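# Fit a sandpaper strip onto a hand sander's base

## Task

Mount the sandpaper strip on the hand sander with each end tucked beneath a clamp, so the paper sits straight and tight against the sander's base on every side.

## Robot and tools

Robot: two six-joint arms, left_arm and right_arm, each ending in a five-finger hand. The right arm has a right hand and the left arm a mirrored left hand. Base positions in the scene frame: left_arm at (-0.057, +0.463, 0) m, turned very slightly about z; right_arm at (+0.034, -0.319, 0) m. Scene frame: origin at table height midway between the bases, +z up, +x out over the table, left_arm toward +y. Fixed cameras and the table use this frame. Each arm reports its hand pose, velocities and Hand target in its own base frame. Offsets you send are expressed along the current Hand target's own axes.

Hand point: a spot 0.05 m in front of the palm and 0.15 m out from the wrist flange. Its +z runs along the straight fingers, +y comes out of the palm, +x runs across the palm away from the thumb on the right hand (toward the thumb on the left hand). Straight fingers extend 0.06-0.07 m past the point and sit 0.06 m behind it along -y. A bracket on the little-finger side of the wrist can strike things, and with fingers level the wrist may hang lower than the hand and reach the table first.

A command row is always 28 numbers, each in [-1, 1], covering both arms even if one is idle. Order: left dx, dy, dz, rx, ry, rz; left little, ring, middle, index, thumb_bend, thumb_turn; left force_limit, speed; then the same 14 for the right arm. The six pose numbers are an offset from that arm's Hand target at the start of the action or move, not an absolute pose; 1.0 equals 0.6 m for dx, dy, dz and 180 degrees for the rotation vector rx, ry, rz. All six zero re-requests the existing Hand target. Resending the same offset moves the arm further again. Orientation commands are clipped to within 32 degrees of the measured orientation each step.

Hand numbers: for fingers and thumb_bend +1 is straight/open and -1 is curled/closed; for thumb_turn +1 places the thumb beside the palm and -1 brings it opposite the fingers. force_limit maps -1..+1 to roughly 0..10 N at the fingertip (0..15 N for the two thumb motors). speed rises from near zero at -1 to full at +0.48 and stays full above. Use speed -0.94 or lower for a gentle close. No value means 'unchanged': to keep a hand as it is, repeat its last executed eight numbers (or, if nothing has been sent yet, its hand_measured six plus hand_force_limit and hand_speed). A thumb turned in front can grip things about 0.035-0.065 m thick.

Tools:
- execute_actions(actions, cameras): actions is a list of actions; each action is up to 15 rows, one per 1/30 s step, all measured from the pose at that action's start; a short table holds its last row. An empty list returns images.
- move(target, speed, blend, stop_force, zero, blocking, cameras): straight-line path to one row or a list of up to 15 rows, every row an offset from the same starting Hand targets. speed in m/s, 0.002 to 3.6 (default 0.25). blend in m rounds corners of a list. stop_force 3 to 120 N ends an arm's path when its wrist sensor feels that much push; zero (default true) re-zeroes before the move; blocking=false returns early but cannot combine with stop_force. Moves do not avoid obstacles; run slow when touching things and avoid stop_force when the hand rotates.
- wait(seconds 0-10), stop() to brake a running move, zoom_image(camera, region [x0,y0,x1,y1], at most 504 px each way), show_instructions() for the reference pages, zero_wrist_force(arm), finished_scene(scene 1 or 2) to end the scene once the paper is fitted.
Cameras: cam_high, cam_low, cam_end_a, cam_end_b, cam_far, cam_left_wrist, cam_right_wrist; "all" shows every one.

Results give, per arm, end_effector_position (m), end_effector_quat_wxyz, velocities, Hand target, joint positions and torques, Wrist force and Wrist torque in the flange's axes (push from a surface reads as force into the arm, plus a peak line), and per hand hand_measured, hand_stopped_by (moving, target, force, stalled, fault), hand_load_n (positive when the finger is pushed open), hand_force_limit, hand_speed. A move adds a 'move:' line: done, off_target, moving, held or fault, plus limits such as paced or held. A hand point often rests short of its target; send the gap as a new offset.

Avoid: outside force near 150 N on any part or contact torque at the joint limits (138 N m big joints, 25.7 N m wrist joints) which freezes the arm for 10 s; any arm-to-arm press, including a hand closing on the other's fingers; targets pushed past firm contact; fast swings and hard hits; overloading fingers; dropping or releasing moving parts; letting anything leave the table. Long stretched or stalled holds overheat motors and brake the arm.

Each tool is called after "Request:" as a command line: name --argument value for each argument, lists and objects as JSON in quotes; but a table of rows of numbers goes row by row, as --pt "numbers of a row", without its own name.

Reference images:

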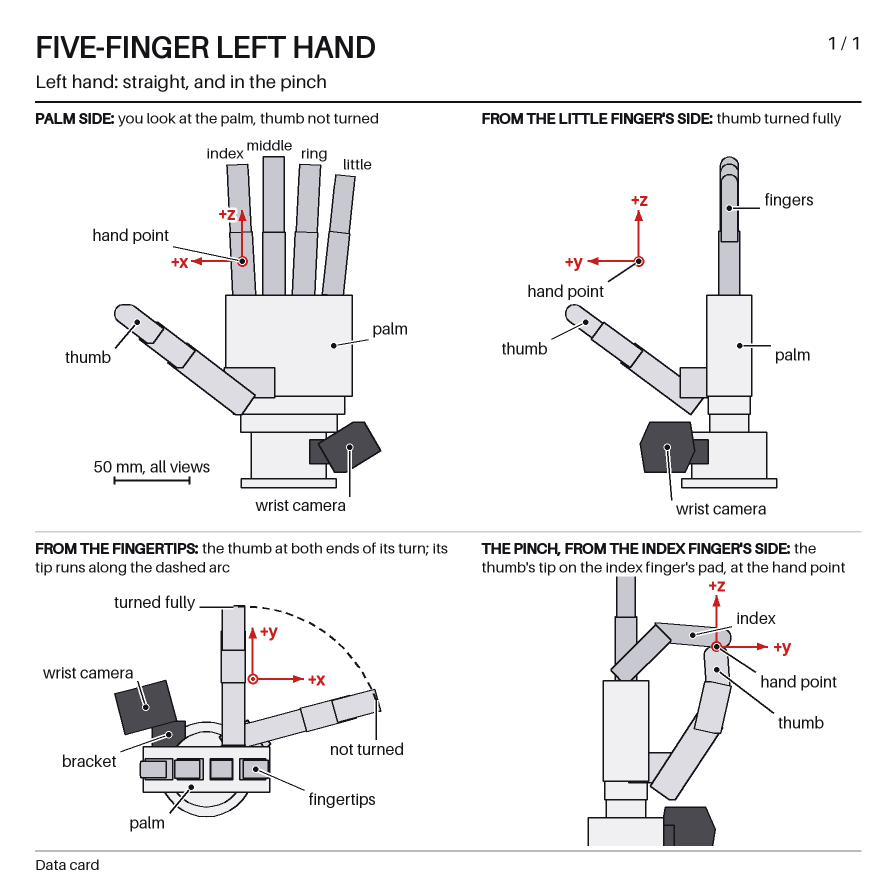

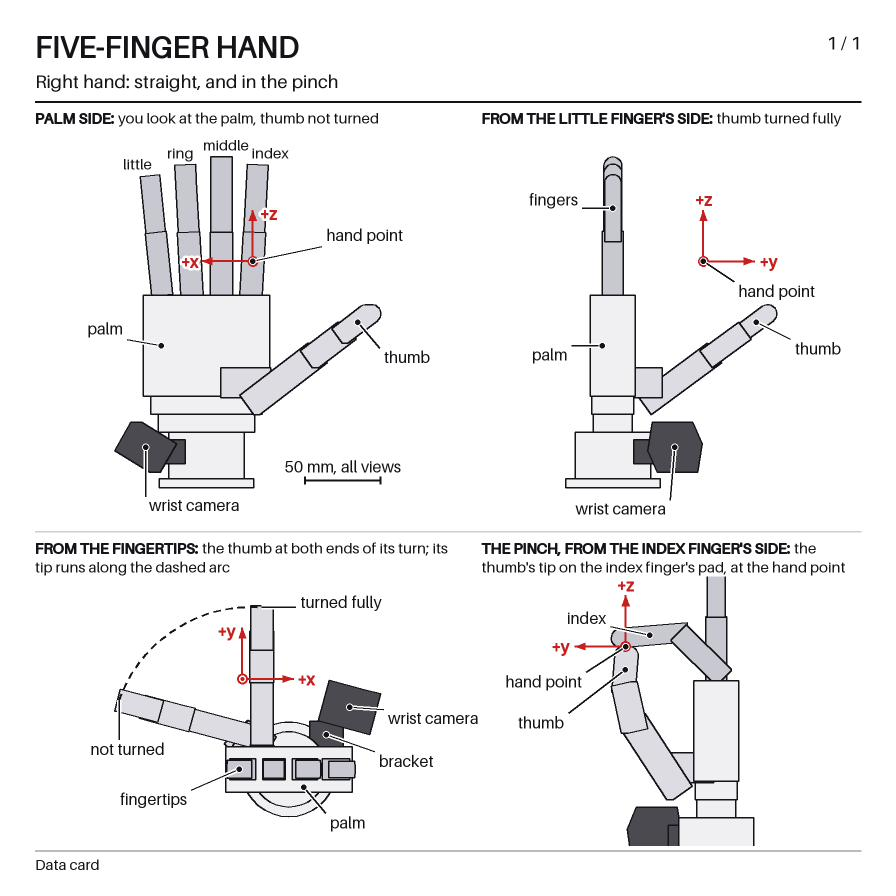

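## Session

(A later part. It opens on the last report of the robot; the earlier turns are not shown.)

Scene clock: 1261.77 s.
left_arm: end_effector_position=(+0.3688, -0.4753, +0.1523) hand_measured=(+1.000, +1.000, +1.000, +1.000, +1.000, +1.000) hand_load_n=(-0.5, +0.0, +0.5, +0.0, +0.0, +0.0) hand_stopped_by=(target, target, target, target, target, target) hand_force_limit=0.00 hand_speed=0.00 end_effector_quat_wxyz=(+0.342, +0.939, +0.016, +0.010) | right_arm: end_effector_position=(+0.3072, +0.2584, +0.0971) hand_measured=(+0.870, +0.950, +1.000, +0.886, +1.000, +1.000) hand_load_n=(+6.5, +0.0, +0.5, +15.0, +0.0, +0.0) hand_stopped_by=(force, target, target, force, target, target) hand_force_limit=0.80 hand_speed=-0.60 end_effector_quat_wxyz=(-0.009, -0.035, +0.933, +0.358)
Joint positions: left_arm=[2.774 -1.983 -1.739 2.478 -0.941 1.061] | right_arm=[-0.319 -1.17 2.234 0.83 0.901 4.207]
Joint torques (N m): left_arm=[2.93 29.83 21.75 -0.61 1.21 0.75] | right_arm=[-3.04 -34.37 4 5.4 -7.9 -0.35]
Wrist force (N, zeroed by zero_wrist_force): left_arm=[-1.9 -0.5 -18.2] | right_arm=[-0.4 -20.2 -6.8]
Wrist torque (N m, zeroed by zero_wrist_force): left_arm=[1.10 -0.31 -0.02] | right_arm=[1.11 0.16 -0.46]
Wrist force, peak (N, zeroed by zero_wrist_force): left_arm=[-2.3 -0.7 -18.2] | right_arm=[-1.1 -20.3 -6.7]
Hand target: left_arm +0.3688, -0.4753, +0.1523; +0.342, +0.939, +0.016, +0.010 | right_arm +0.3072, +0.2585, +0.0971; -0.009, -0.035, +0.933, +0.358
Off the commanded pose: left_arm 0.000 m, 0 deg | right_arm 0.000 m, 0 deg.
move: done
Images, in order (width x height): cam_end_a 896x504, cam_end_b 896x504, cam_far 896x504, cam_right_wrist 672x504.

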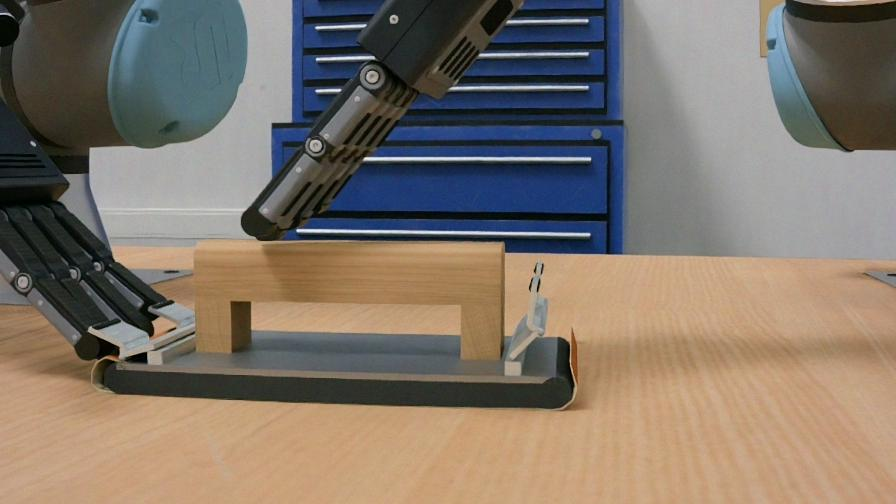

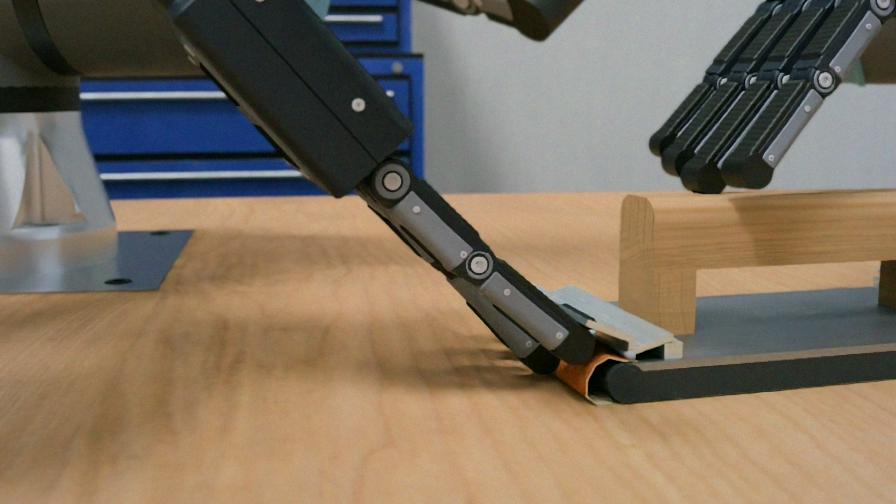

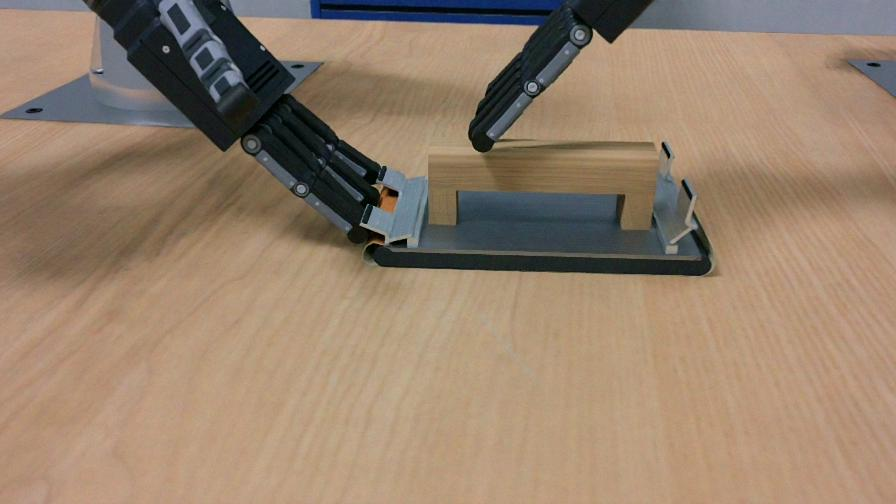

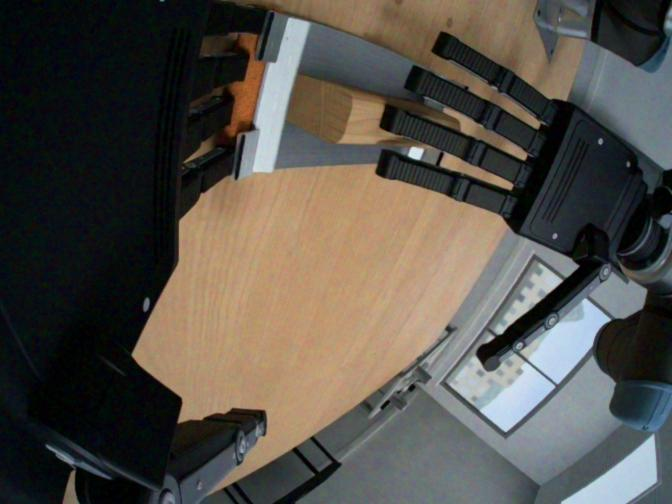

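Request:
move --pt "0 0 0 0 0 0 1 1 1 1 1 1 0 0 0.001 -0.0222 -0.02 0 0 0 1 1 1 1 1 1 0 0" --pt "0 0 0 0 0 0 1 1 1 1 1 1 0 0 0.02 -0.0222 -0.02 0 0 0 -0.8 1 -0.8 1 1 1 0 0" --speed 0.05 --cameras '["cam_end_a","cam_far","cam_end_b","cam_right_wrist"]'

Request:
zoom_image --camera "cam_far" --region '[290, 130, 440, 290]'

Request:
zoom_image --camera "cam_end_b" --region '[440, 200, 720, 420]'

Request:
zoom_image --camera "cam_right_wrist" --region '[180, 0, 420, 200]'

Scene clock: 1343.73 s.
left_arm: end_effector_position=(+0.3688, -0.4753, +0.1523) hand_measured=(+1.000, +1.000, +1.000, +1.000, +1.000, +1.000) hand_load_n=(+0.0, +0.0, -1.0, +0.0, +0.0, +0.0) hand_stopped_by=(target, target, target, target, target, target) hand_force_limit=0.00 hand_speed=0.00 end_effector_quat_wxyz=(+0.342, +0.939, +0.016, +0.010) | right_arm: end_effector_position=(+0.2965, +0.2397, +0.0970) hand_measured=(-0.800, +1.000, -0.800, +1.000, +1.000, +1.000) hand_load_n=(+0.0, +0.0, +0.0, +0.0, +0.0, +0.0) hand_stopped_by=(target, target, target, target, target, target) hand_force_limit=0.00 hand_speed=0.00 end_effector_quat_wxyz=(-0.009, -0.035, +0.933, +0.358)
Joint positions: left_arm=[2.774 -1.983 -1.739 2.478 -0.941 1.061] | right_arm=[-0.402 -1.178 2.281 0.851 0.93 4.107]
Joint torques (N m): left_arm=[3.76 29.13 20.7 -3.5 1.35 0.63] | right_arm=[-13.46 -35.46 5.4 1.96 0.95 -1.07]
Wrist force (N, zeroed by zero_wrist_force): left_arm=[0.5 0.9 -9.6] | right_arm=[0.8 -0.2 0.2]
Wrist torque (N m, zeroed by zero_wrist_force): left_arm=[0.47 0.05 0.11] | right_arm=[-0.05 -0.13 0.04]
Wrist force, peak (N, zeroed by zero_wrist_force): left_arm=[-1.9 -0.7 -18.3] | right_arm=[-0.4 -20.4 -7.3]
Hand target: left_arm +0.3688, -0.4753, +0.1523; +0.342, +0.939, +0.016, +0.010 | right_arm +0.2965, +0.2397, +0.0970; -0.009, -0.035, +0.933, +0.358
Off the commanded pose: left_arm 0.000 m, 0 deg | right_arm 0.000 m, 0 deg.
move: done
Images, in order (width x height): cam_end_a 896x504, cam_end_b 896x504, cam_far 896x504, cam_right_wrist 672x504.

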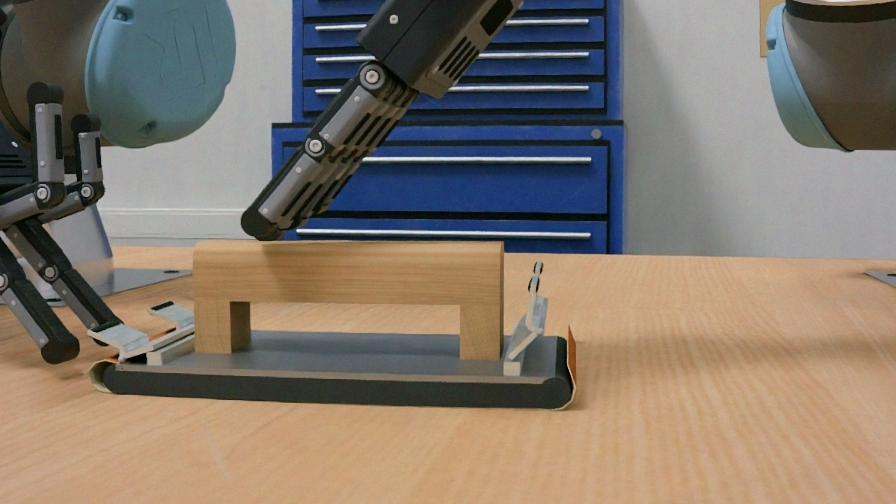

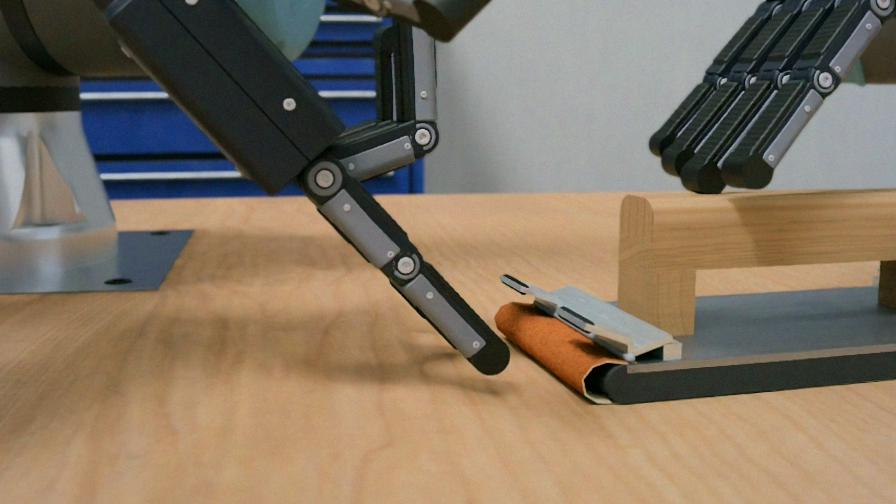

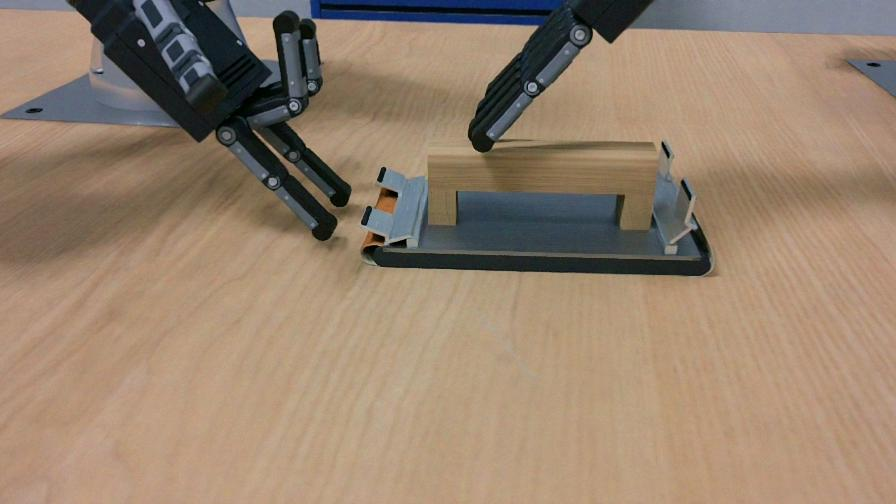

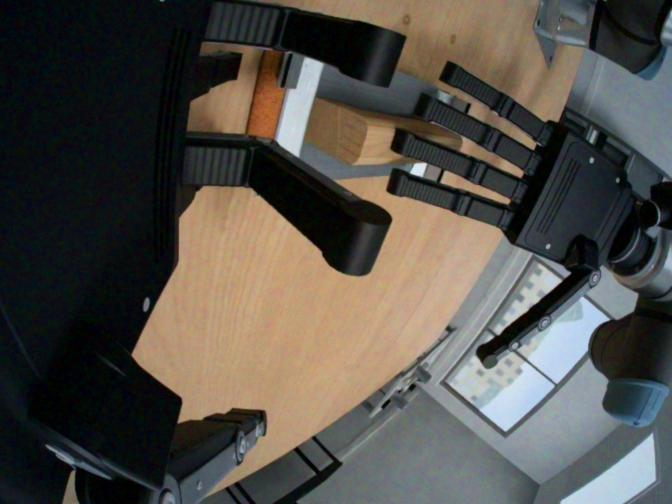

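Scaled by 3.150 from the camera's 896x504 image, which has a finer 1280x720 frame.

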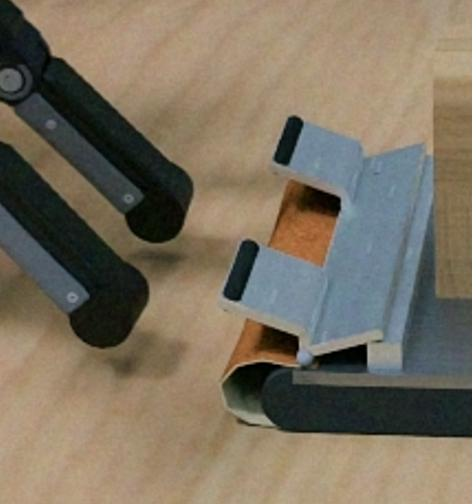

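Scaled by 1.800 from the camera's 896x504 image, which has a finer 1280x720 frame.

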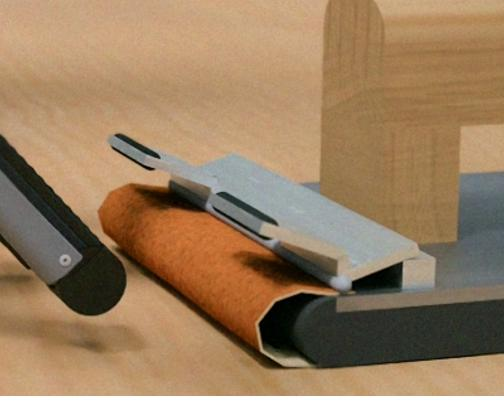

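Scaled by 2.100 from the camera's 672x504 image, which has a finer 960x720 frame.

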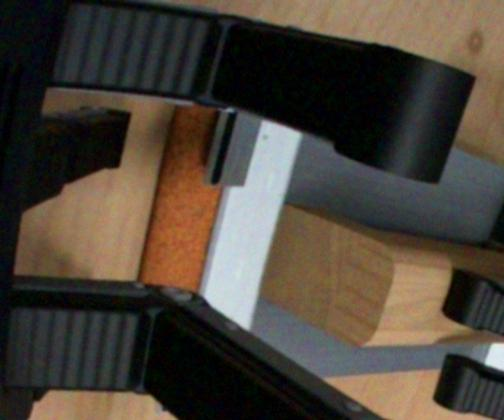

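Request:
move --pt "0 0 0 0 0 0 1 1 1 1 1 1 0 0 -0.0005 0.034 0.0285 0 0 0 -0.8 1 -0.8 1 1 1 0 0" --speed 0.04 --stop_force 6 --cameras '["cam_end_a","cam_far","cam_end_b","cam_left_wrist"]'

Request:
zoom_image --camera "cam_far" --region '[290, 130, 440, 290]'

Request:
zoom_image --camera "cam_end_b" --region '[440, 200, 720, 420]'

Scene clock: 1364.60 s.
left_arm: end_effector_position=(+0.3688, -0.4753, +0.1523) hand_measured=(+1.000, +1.000, +1.000, +1.000, +1.000, +1.000) hand_load_n=(+0.0, +0.0, -0.5, +0.0, +0.0, +0.0) hand_stopped_by=(target, target, target, target, target, target) hand_force_limit=0.00 hand_speed=0.00 end_effector_quat_wxyz=(+0.342, +0.939, +0.016, +0.010) | right_arm: end_effector_position=(+0.2949, +0.2612, +0.0979) hand_measured=(-0.800, +1.000, -0.800, +1.000, +1.000, +1.000) hand_load_n=(+0.0, +0.5, +0.0, +0.0, -0.5, +0.0) hand_stopped_by=(target, target, target, target, target, target) hand_force_limit=0.00 hand_speed=0.00 end_effector_quat_wxyz=(-0.009, -0.035, +0.933, +0.358)
Joint positions: left_arm=[2.774 -1.983 -1.739 2.478 -0.941 1.061] | right_arm=[-0.324 -1.19 2.269 0.818 0.902 4.199]
Joint torques (N m): left_arm=[2.52 28.32 20.89 -3.58 1.1 0.49] | right_arm=[-13.09 -10.23 5.87 5.52 -0.01 -1.21]
Wrist force (N, zeroed by zero_wrist_force): left_arm=[0.7 0.7 -10.1] | right_arm=[1.5 -3.6 -3.1]
Wrist torque (N m, zeroed by zero_wrist_force): left_arm=[0.51 0.03 0.12] | right_arm=[0.27 -0.03 0.00]
Wrist force, peak (N, zeroed by zero_wrist_force): left_arm=[0.4 0.5 -10.3] | right_arm=[3.0 -5.6 -5.2]
Hand target: left_arm +0.3688, -0.4753, +0.1523; +0.342, +0.939, +0.016, +0.010 | right_arm +0.2949, +0.2612, +0.0979; -0.009, -0.035, +0.933, +0.358 (not the last commanded pose)
Off the commanded pose: left_arm 0.000 m, 0 deg | right_arm 0.005 m, 0 deg.
move: contact (right_arm)
Images, in order (width x height): cam_end_a 896x504, cam_end_b 896x504, cam_far 896x504, cam_left_wrist 672x504.

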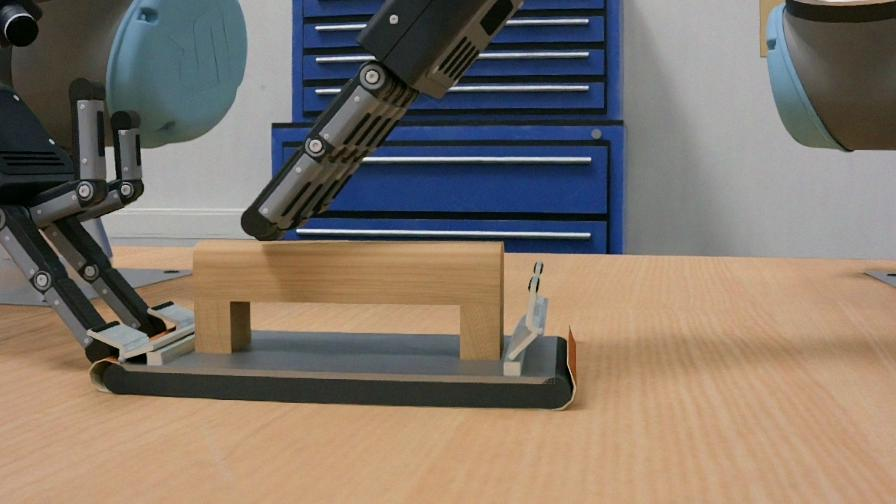

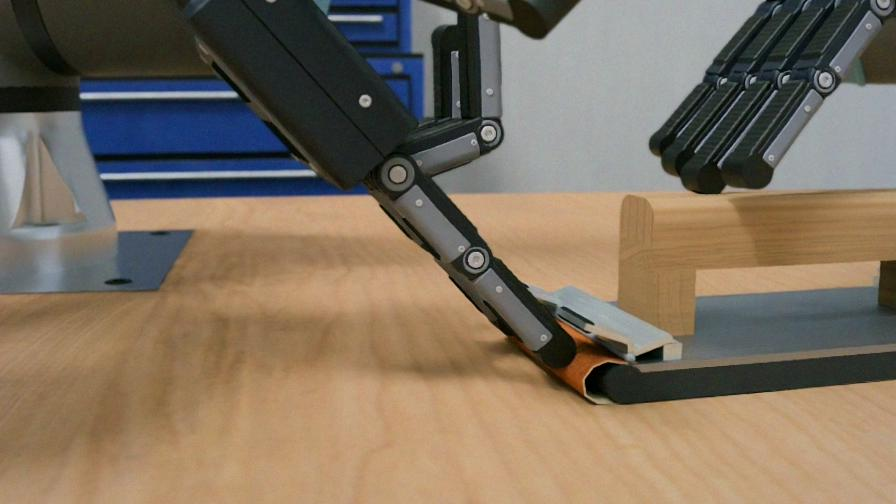

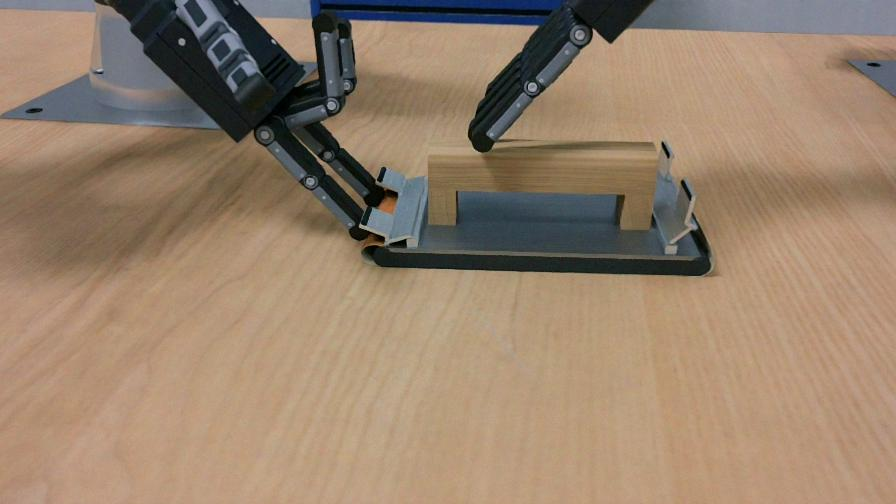

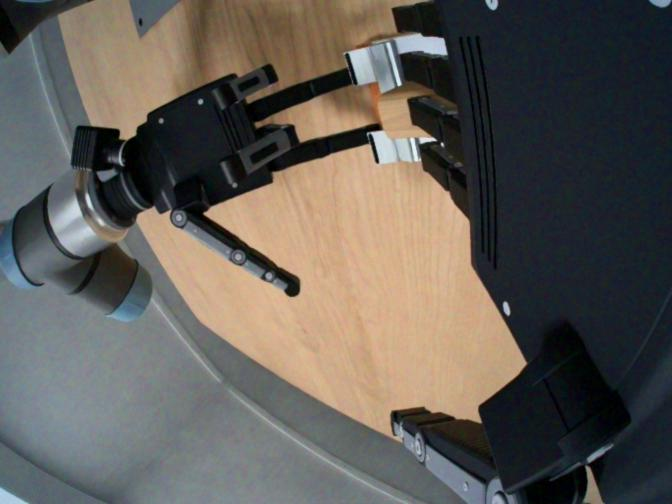

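Scaled by 3.150 from the camera's 896x504 image, which has a finer 1280x720 frame.

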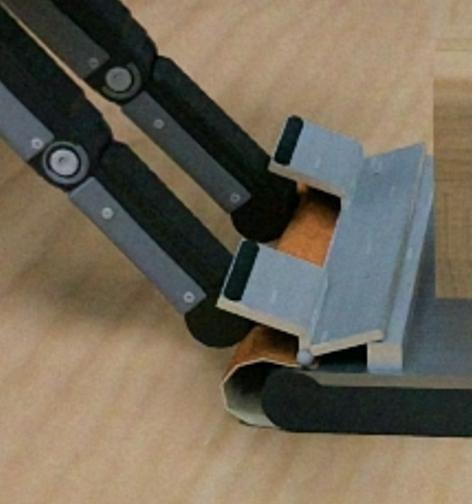

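Scaled by 1.800 from the camera's 896x504 image, which has a finer 1280x720 frame.

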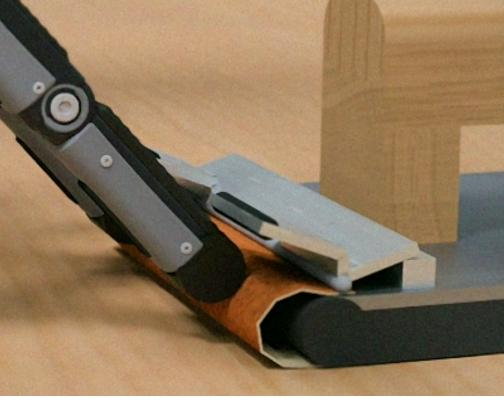

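Request:
move --pt "0 0 0 0 0 0 1 1 1 1 1 1 0 0 -0.0001 0.0068 0.0055 0 0 0 -0.8 1 -0.8 1 1 1 0 0" --speed 0.03 --stop_force 11 --cameras '["cam_far","cam_end_b","cam_left_wrist"]'

Request:
zoom_image --camera "cam_far" --region '[290, 130, 440, 290]'

Request:
zoom_image --camera "cam_end_b" --region '[440, 200, 720, 420]'

Request:
zoom_image --camera "cam_left_wrist" --region '[240, 0, 460, 200]'

Scene clock: 1385.27 s.
left_arm: end_effector_position=(+0.3688, -0.4753, +0.1523) hand_measured=(+1.000, +1.000, +1.000, +1.000, +1.000, +1.000) hand_load_n=(+0.0, +0.0, +0.0, +0.0, +0.0, +0.0) hand_stopped_by=(target, target, target, target, target, target) hand_force_limit=0.00 hand_speed=0.00 end_effector_quat_wxyz=(+0.342, +0.939, +0.016, +0.010) | right_arm: end_effector_position=(+0.2947, +0.2644, +0.0980) hand_measured=(-0.800, +1.000, -0.800, +1.000, +1.000, +1.000) hand_load_n=(+0.0, +0.5, +0.0, +0.5, +0.0, +0.0) hand_stopped_by=(target, target, target, target, target, target) hand_force_limit=0.00 hand_speed=0.00 end_effector_quat_wxyz=(-0.009, -0.035, +0.933, +0.358)
Joint positions: left_arm=[2.774 -1.983 -1.739 2.478 -0.941 1.061] | right_arm=[-0.312 -1.192 2.267 0.813 0.898 4.214]
Joint torques (N m): left_arm=[3.69 28.21 19.06 -1.17 1.13 0.32] | right_arm=[-10.89 -9.93 7.7 6.43 -1.51 -1.25]
Wrist force (N, zeroed by zero_wrist_force): left_arm=[0.6 0.0 -12.7] | right_arm=[1.0 -9.7 -5.8]
Wrist torque (N m, zeroed by zero_wrist_force): left_arm=[0.71 0.00 0.13] | right_arm=[0.75 0.02 -0.15]
Wrist force, peak (N, zeroed by zero_wrist_force): left_arm=[0.6 -0.8 -13.4] | right_arm=[2.2 -15.5 -11.6]
Hand target: left_arm +0.3688, -0.4753, +0.1523; +0.342, +0.939, +0.016, +0.010 | right_arm +0.2947, +0.2644, +0.0980; -0.009, -0.035, +0.933, +0.358 (not the last commanded pose)
Off the commanded pose: left_arm 0.000 m, 0 deg | right_arm 0.002 m, 0 deg.
move: contact (right_arm)
Images, in order (width x height): cam_end_b 896x504, cam_far 896x504, cam_left_wrist 672x504.

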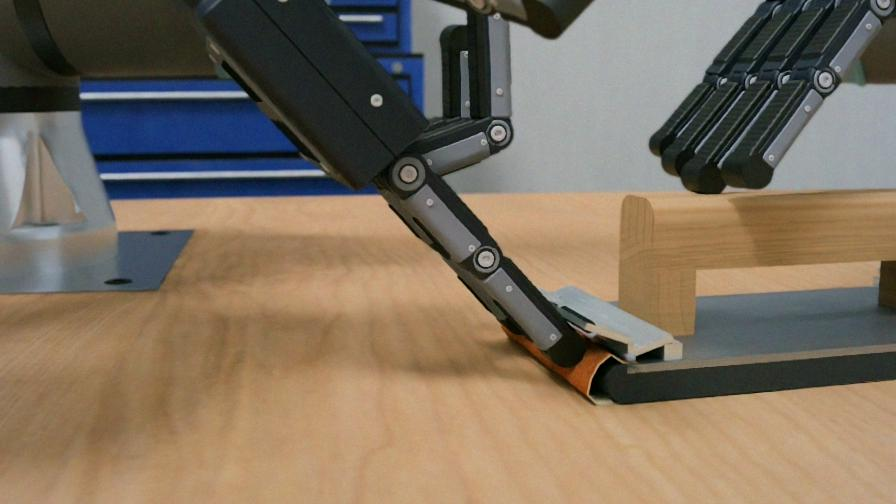

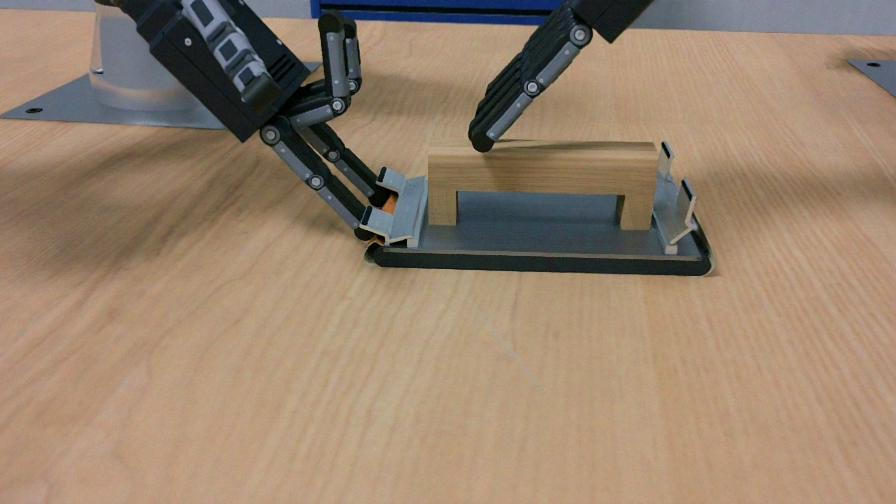

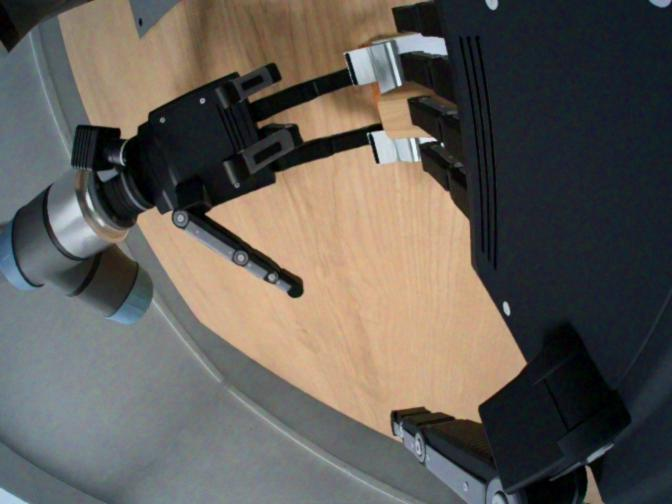

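Scaled by 3.150 from the camera's 896x504 image, which has a finer 1280x720 frame.

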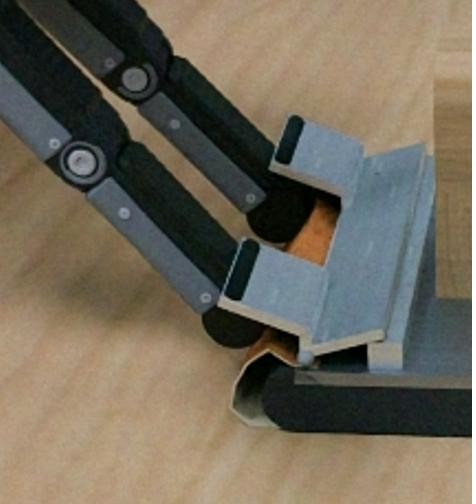

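Scaled by 1.800 from the camera's 896x504 image, which has a finer 1280x720 frame.

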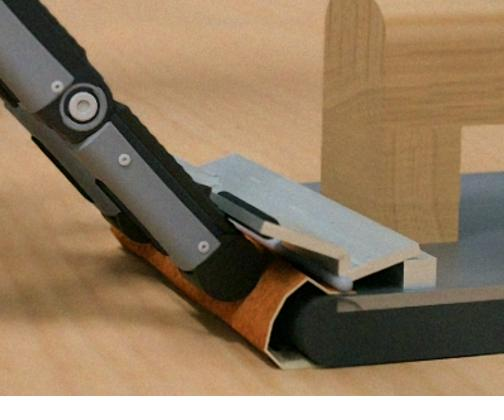

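Scaled by 2.291 from the camera's 672x504 image, which has a finer 960x720 frame.

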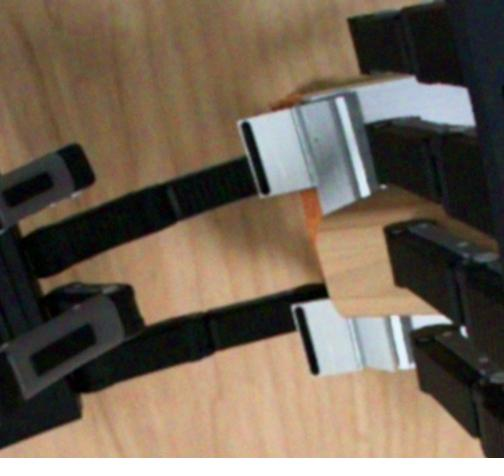

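Request:
move --pt "0 0 0 0 0 0 1 1 1 1 1 1 0 0 -0.0001 0.0067 -0.0074 0 0 0 -0.8 1 -0.8 1 1 1 0 0" --speed 0.02 --stop_force 22 --cameras '["cam_far","cam_end_b","cam_left_wrist"]'

Request:
zoom_image --camera "cam_far" --region '[290, 130, 440, 290]'

Request:
zoom_image --camera "cam_end_b" --region '[440, 200, 720, 420]'

Scene clock: 1393.37 s.
left_arm: end_effector_position=(+0.3688, -0.4753, +0.1523) hand_measured=(+1.000, +1.000, +1.000, +1.000, +1.000, +1.000) hand_load_n=(+0.0, +0.0, -0.5, +0.0, +0.0, +0.0) hand_stopped_by=(target, target, target, target, target, target) hand_force_limit=0.00 hand_speed=0.00 end_effector_quat_wxyz=(+0.342, +0.939, +0.016, +0.010) | right_arm: end_effector_position=(+0.2947, +0.2645, +0.1040) hand_measured=(-0.800, +1.000, -0.800, +1.000, +1.000, +1.000) hand_load_n=(+0.0, +1.5, +0.0, +1.0, +0.0, +0.0) hand_stopped_by=(target, target, target, target, target, target) hand_force_limit=0.00 hand_speed=0.00 end_effector_quat_wxyz=(-0.009, -0.035, +0.933, +0.358)
Joint positions: left_arm=[2.774 -1.983 -1.739 2.478 -0.941 1.061] | right_arm=[-0.312 -1.208 2.264 0.832 0.898 4.214]
Joint torques (N m): left_arm=[3.35 26.86 19.31 0.1 1.05 0.1] | right_arm=[15.77 -36.88 -20.89 7.8 -6.44 0.79]
Wrist force (N, zeroed by zero_wrist_force): left_arm=[0.0 0.6 -17.6] | right_arm=[2.1 -15.0 3.5]
Wrist torque (N m, zeroed by zero_wrist_force): left_arm=[0.98 -0.16 0.08] | right_arm=[0.36 -0.19 -0.21]
Wrist force, peak (N, zeroed by zero_wrist_force): left_arm=[0.0 0.7 -17.7] | right_arm=[1.0 -16.5 0.5]
Hand target: left_arm +0.3688, -0.4753, +0.1523; +0.342, +0.939, +0.016, +0.010 | right_arm +0.2947, +0.2645, +0.1040; -0.009, -0.035, +0.933, +0.358
Off the commanded pose: left_arm 0.000 m, 0 deg | right_arm 0.000 m, 0 deg.
move: done
Images, in order (width x height): cam_end_b 896x504, cam_far 896x504, cam_left_wrist 672x504.

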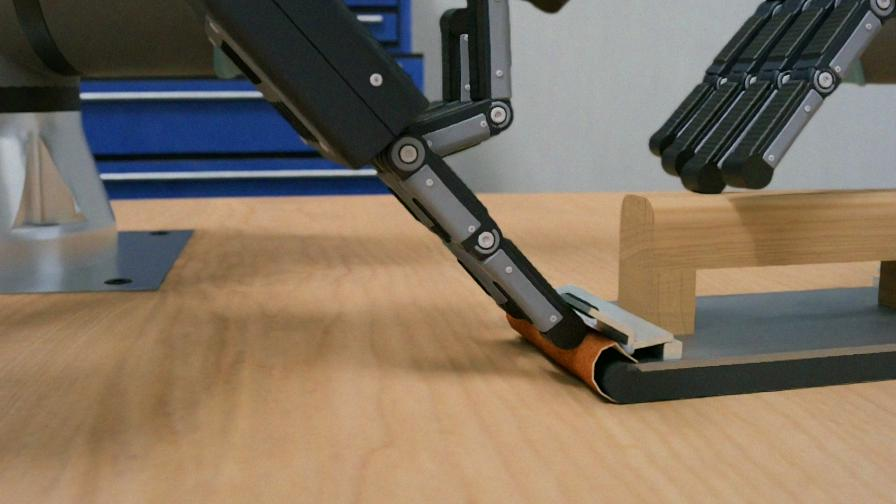

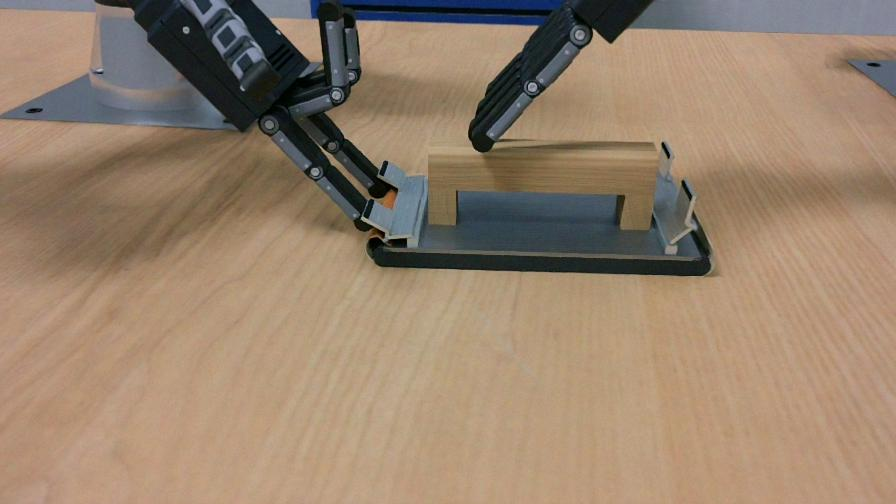

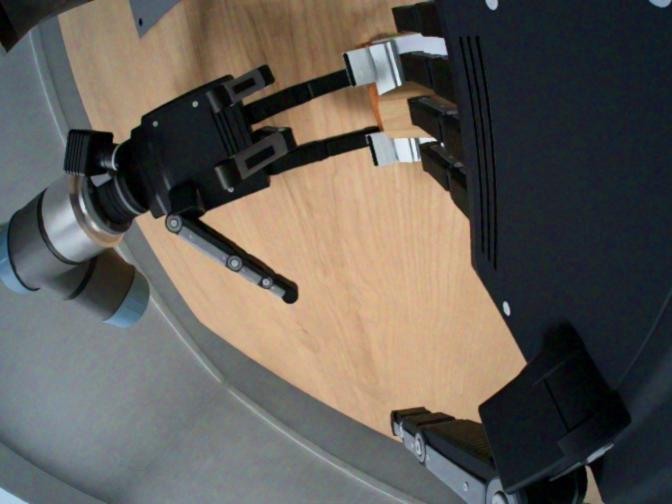

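Scaled by 3.150 from the camera's 896x504 image, which has a finer 1280x720 frame.

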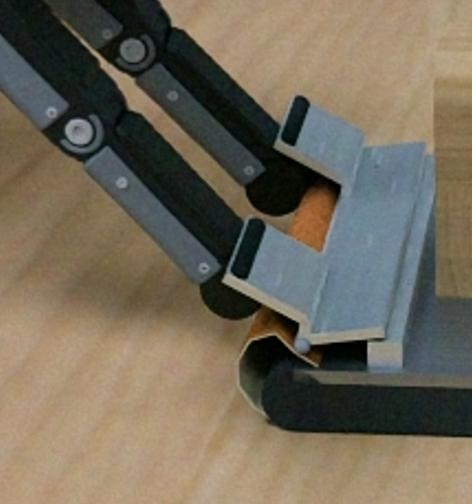

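Scaled by 1.800 from the camera's 896x504 image, which has a finer 1280x720 frame.

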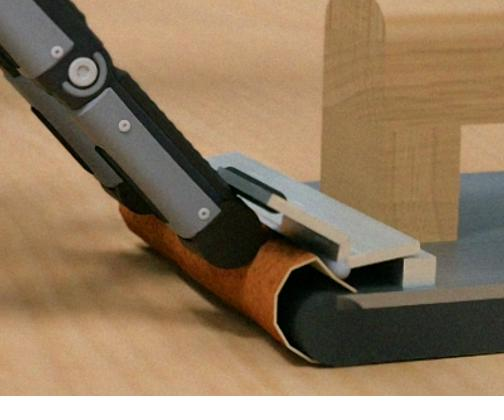

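Request:
move --pt "0 0 0 0 0 0 1 1 1 1 1 1 0 0 -0.0002 0.0099 -0.0085 0 0 0 -0.8 1 -0.8 1 1 1 0 0" --speed 0.02 --stop_force 25 --cameras '["cam_far","cam_end_b","cam_end_a"]'

Request:
zoom_image --camera "cam_far" --region '[290, 130, 440, 290]'

Request:
zoom_image --camera "cam_end_b" --region '[440, 200, 720, 420]'

Scene clock: 1403.47 s.
left_arm: end_effector_position=(+0.3688, -0.4753, +0.1523) hand_measured=(+1.000, +1.000, +1.000, +1.000, +1.000, +1.000) hand_load_n=(+0.0, +0.0, -2.5, +0.0, +0.0, +0.0) hand_stopped_by=(target, target, target, target, target, target) hand_force_limit=0.00 hand_speed=0.00 end_effector_quat_wxyz=(+0.342, +0.939, +0.016, +0.010) | right_arm: end_effector_position=(+0.2947, +0.2655, +0.1118) hand_measured=(-0.800, +1.000, -0.800, +1.000, +1.000, +1.000) hand_load_n=(+0.0, +0.5, +0.0, +0.5, +0.0, +0.0) hand_stopped_by=(target, target, target, target, target, target) hand_force_limit=0.00 hand_speed=0.00 end_effector_quat_wxyz=(-0.009, -0.035, +0.933, +0.358)
Joint positions: left_arm=[2.774 -1.983 -1.739 2.478 -0.941 1.061] | right_arm=[-0.308 -1.228 2.26 0.854 0.897 4.219]
Joint torques (N m): left_arm=[3.4 27.81 18.9 -1.28 1.07 -0.15] | right_arm=[14.02 -36.16 -21.26 6.66 -4.84 1.33]
Wrist force (N, zeroed by zero_wrist_force): left_arm=[-0.3 2.0 -7.0] | right_arm=[1.0 -7.2 4.6]
Wrist torque (N m, zeroed by zero_wrist_force): left_arm=[0.27 0.01 0.03] | right_arm=[0.01 -0.22 -0.23]
Wrist force, peak (N, zeroed by zero_wrist_force): left_arm=[0.0 0.9 -18.0] | right_arm=[1.7 -15.4 3.0]
Hand target: left_arm +0.3688, -0.4753, +0.1523; +0.342, +0.939, +0.016, +0.010 | right_arm +0.2947, +0.2655, +0.1118; -0.009, -0.035, +0.933, +0.358
Off the commanded pose: left_arm 0.000 m, 0 deg | right_arm 0.000 m, 0 deg.
move: done
Images, in order (width x height): cam_end_a 896x504, cam_end_b 896x504, cam_far 896x504.

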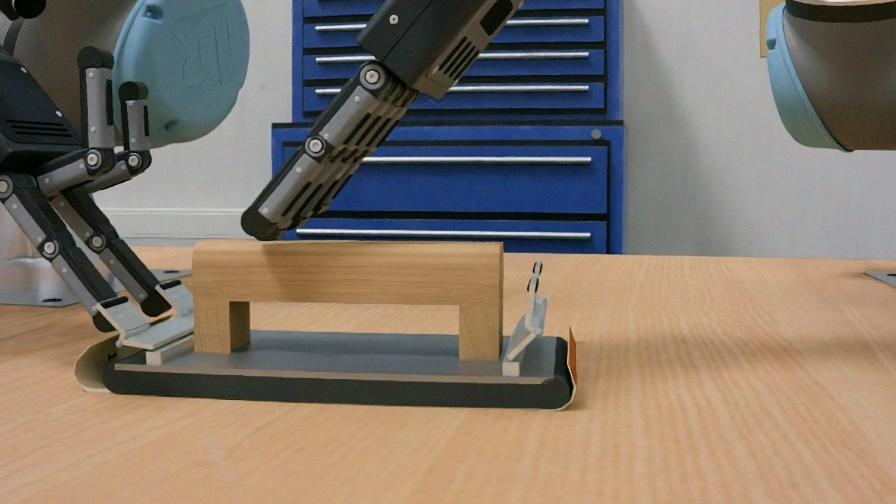

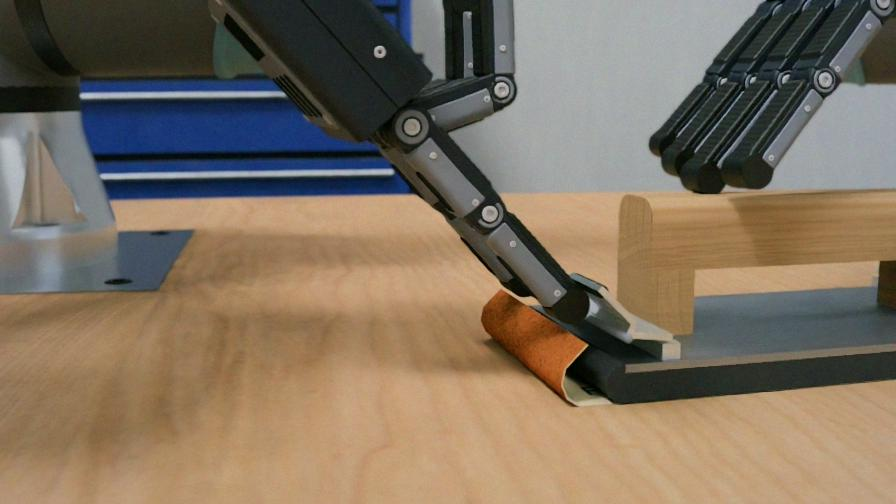

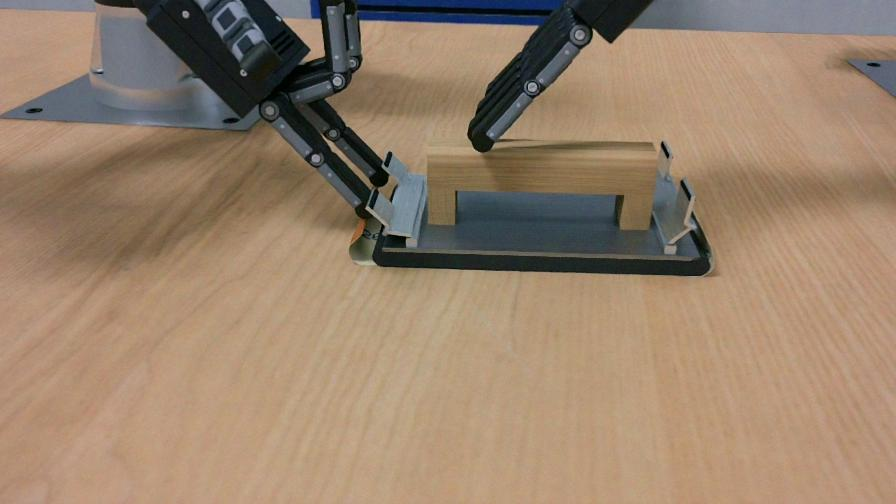

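Scaled by 3.150 from the camera's 896x504 image, which has a finer 1280x720 frame.

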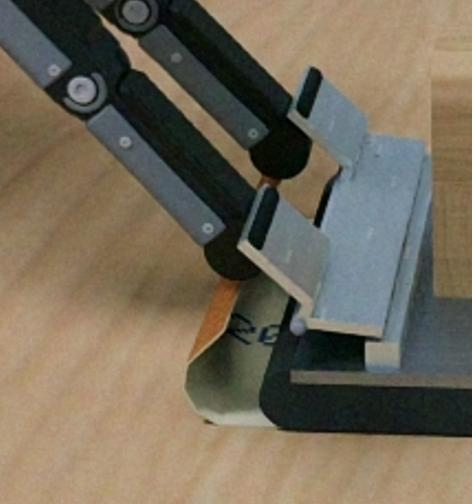

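Scaled by 1.800 from the camera's 896x504 image, which has a finer 1280x720 frame.

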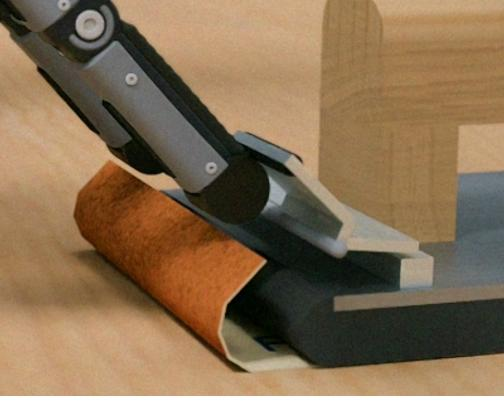

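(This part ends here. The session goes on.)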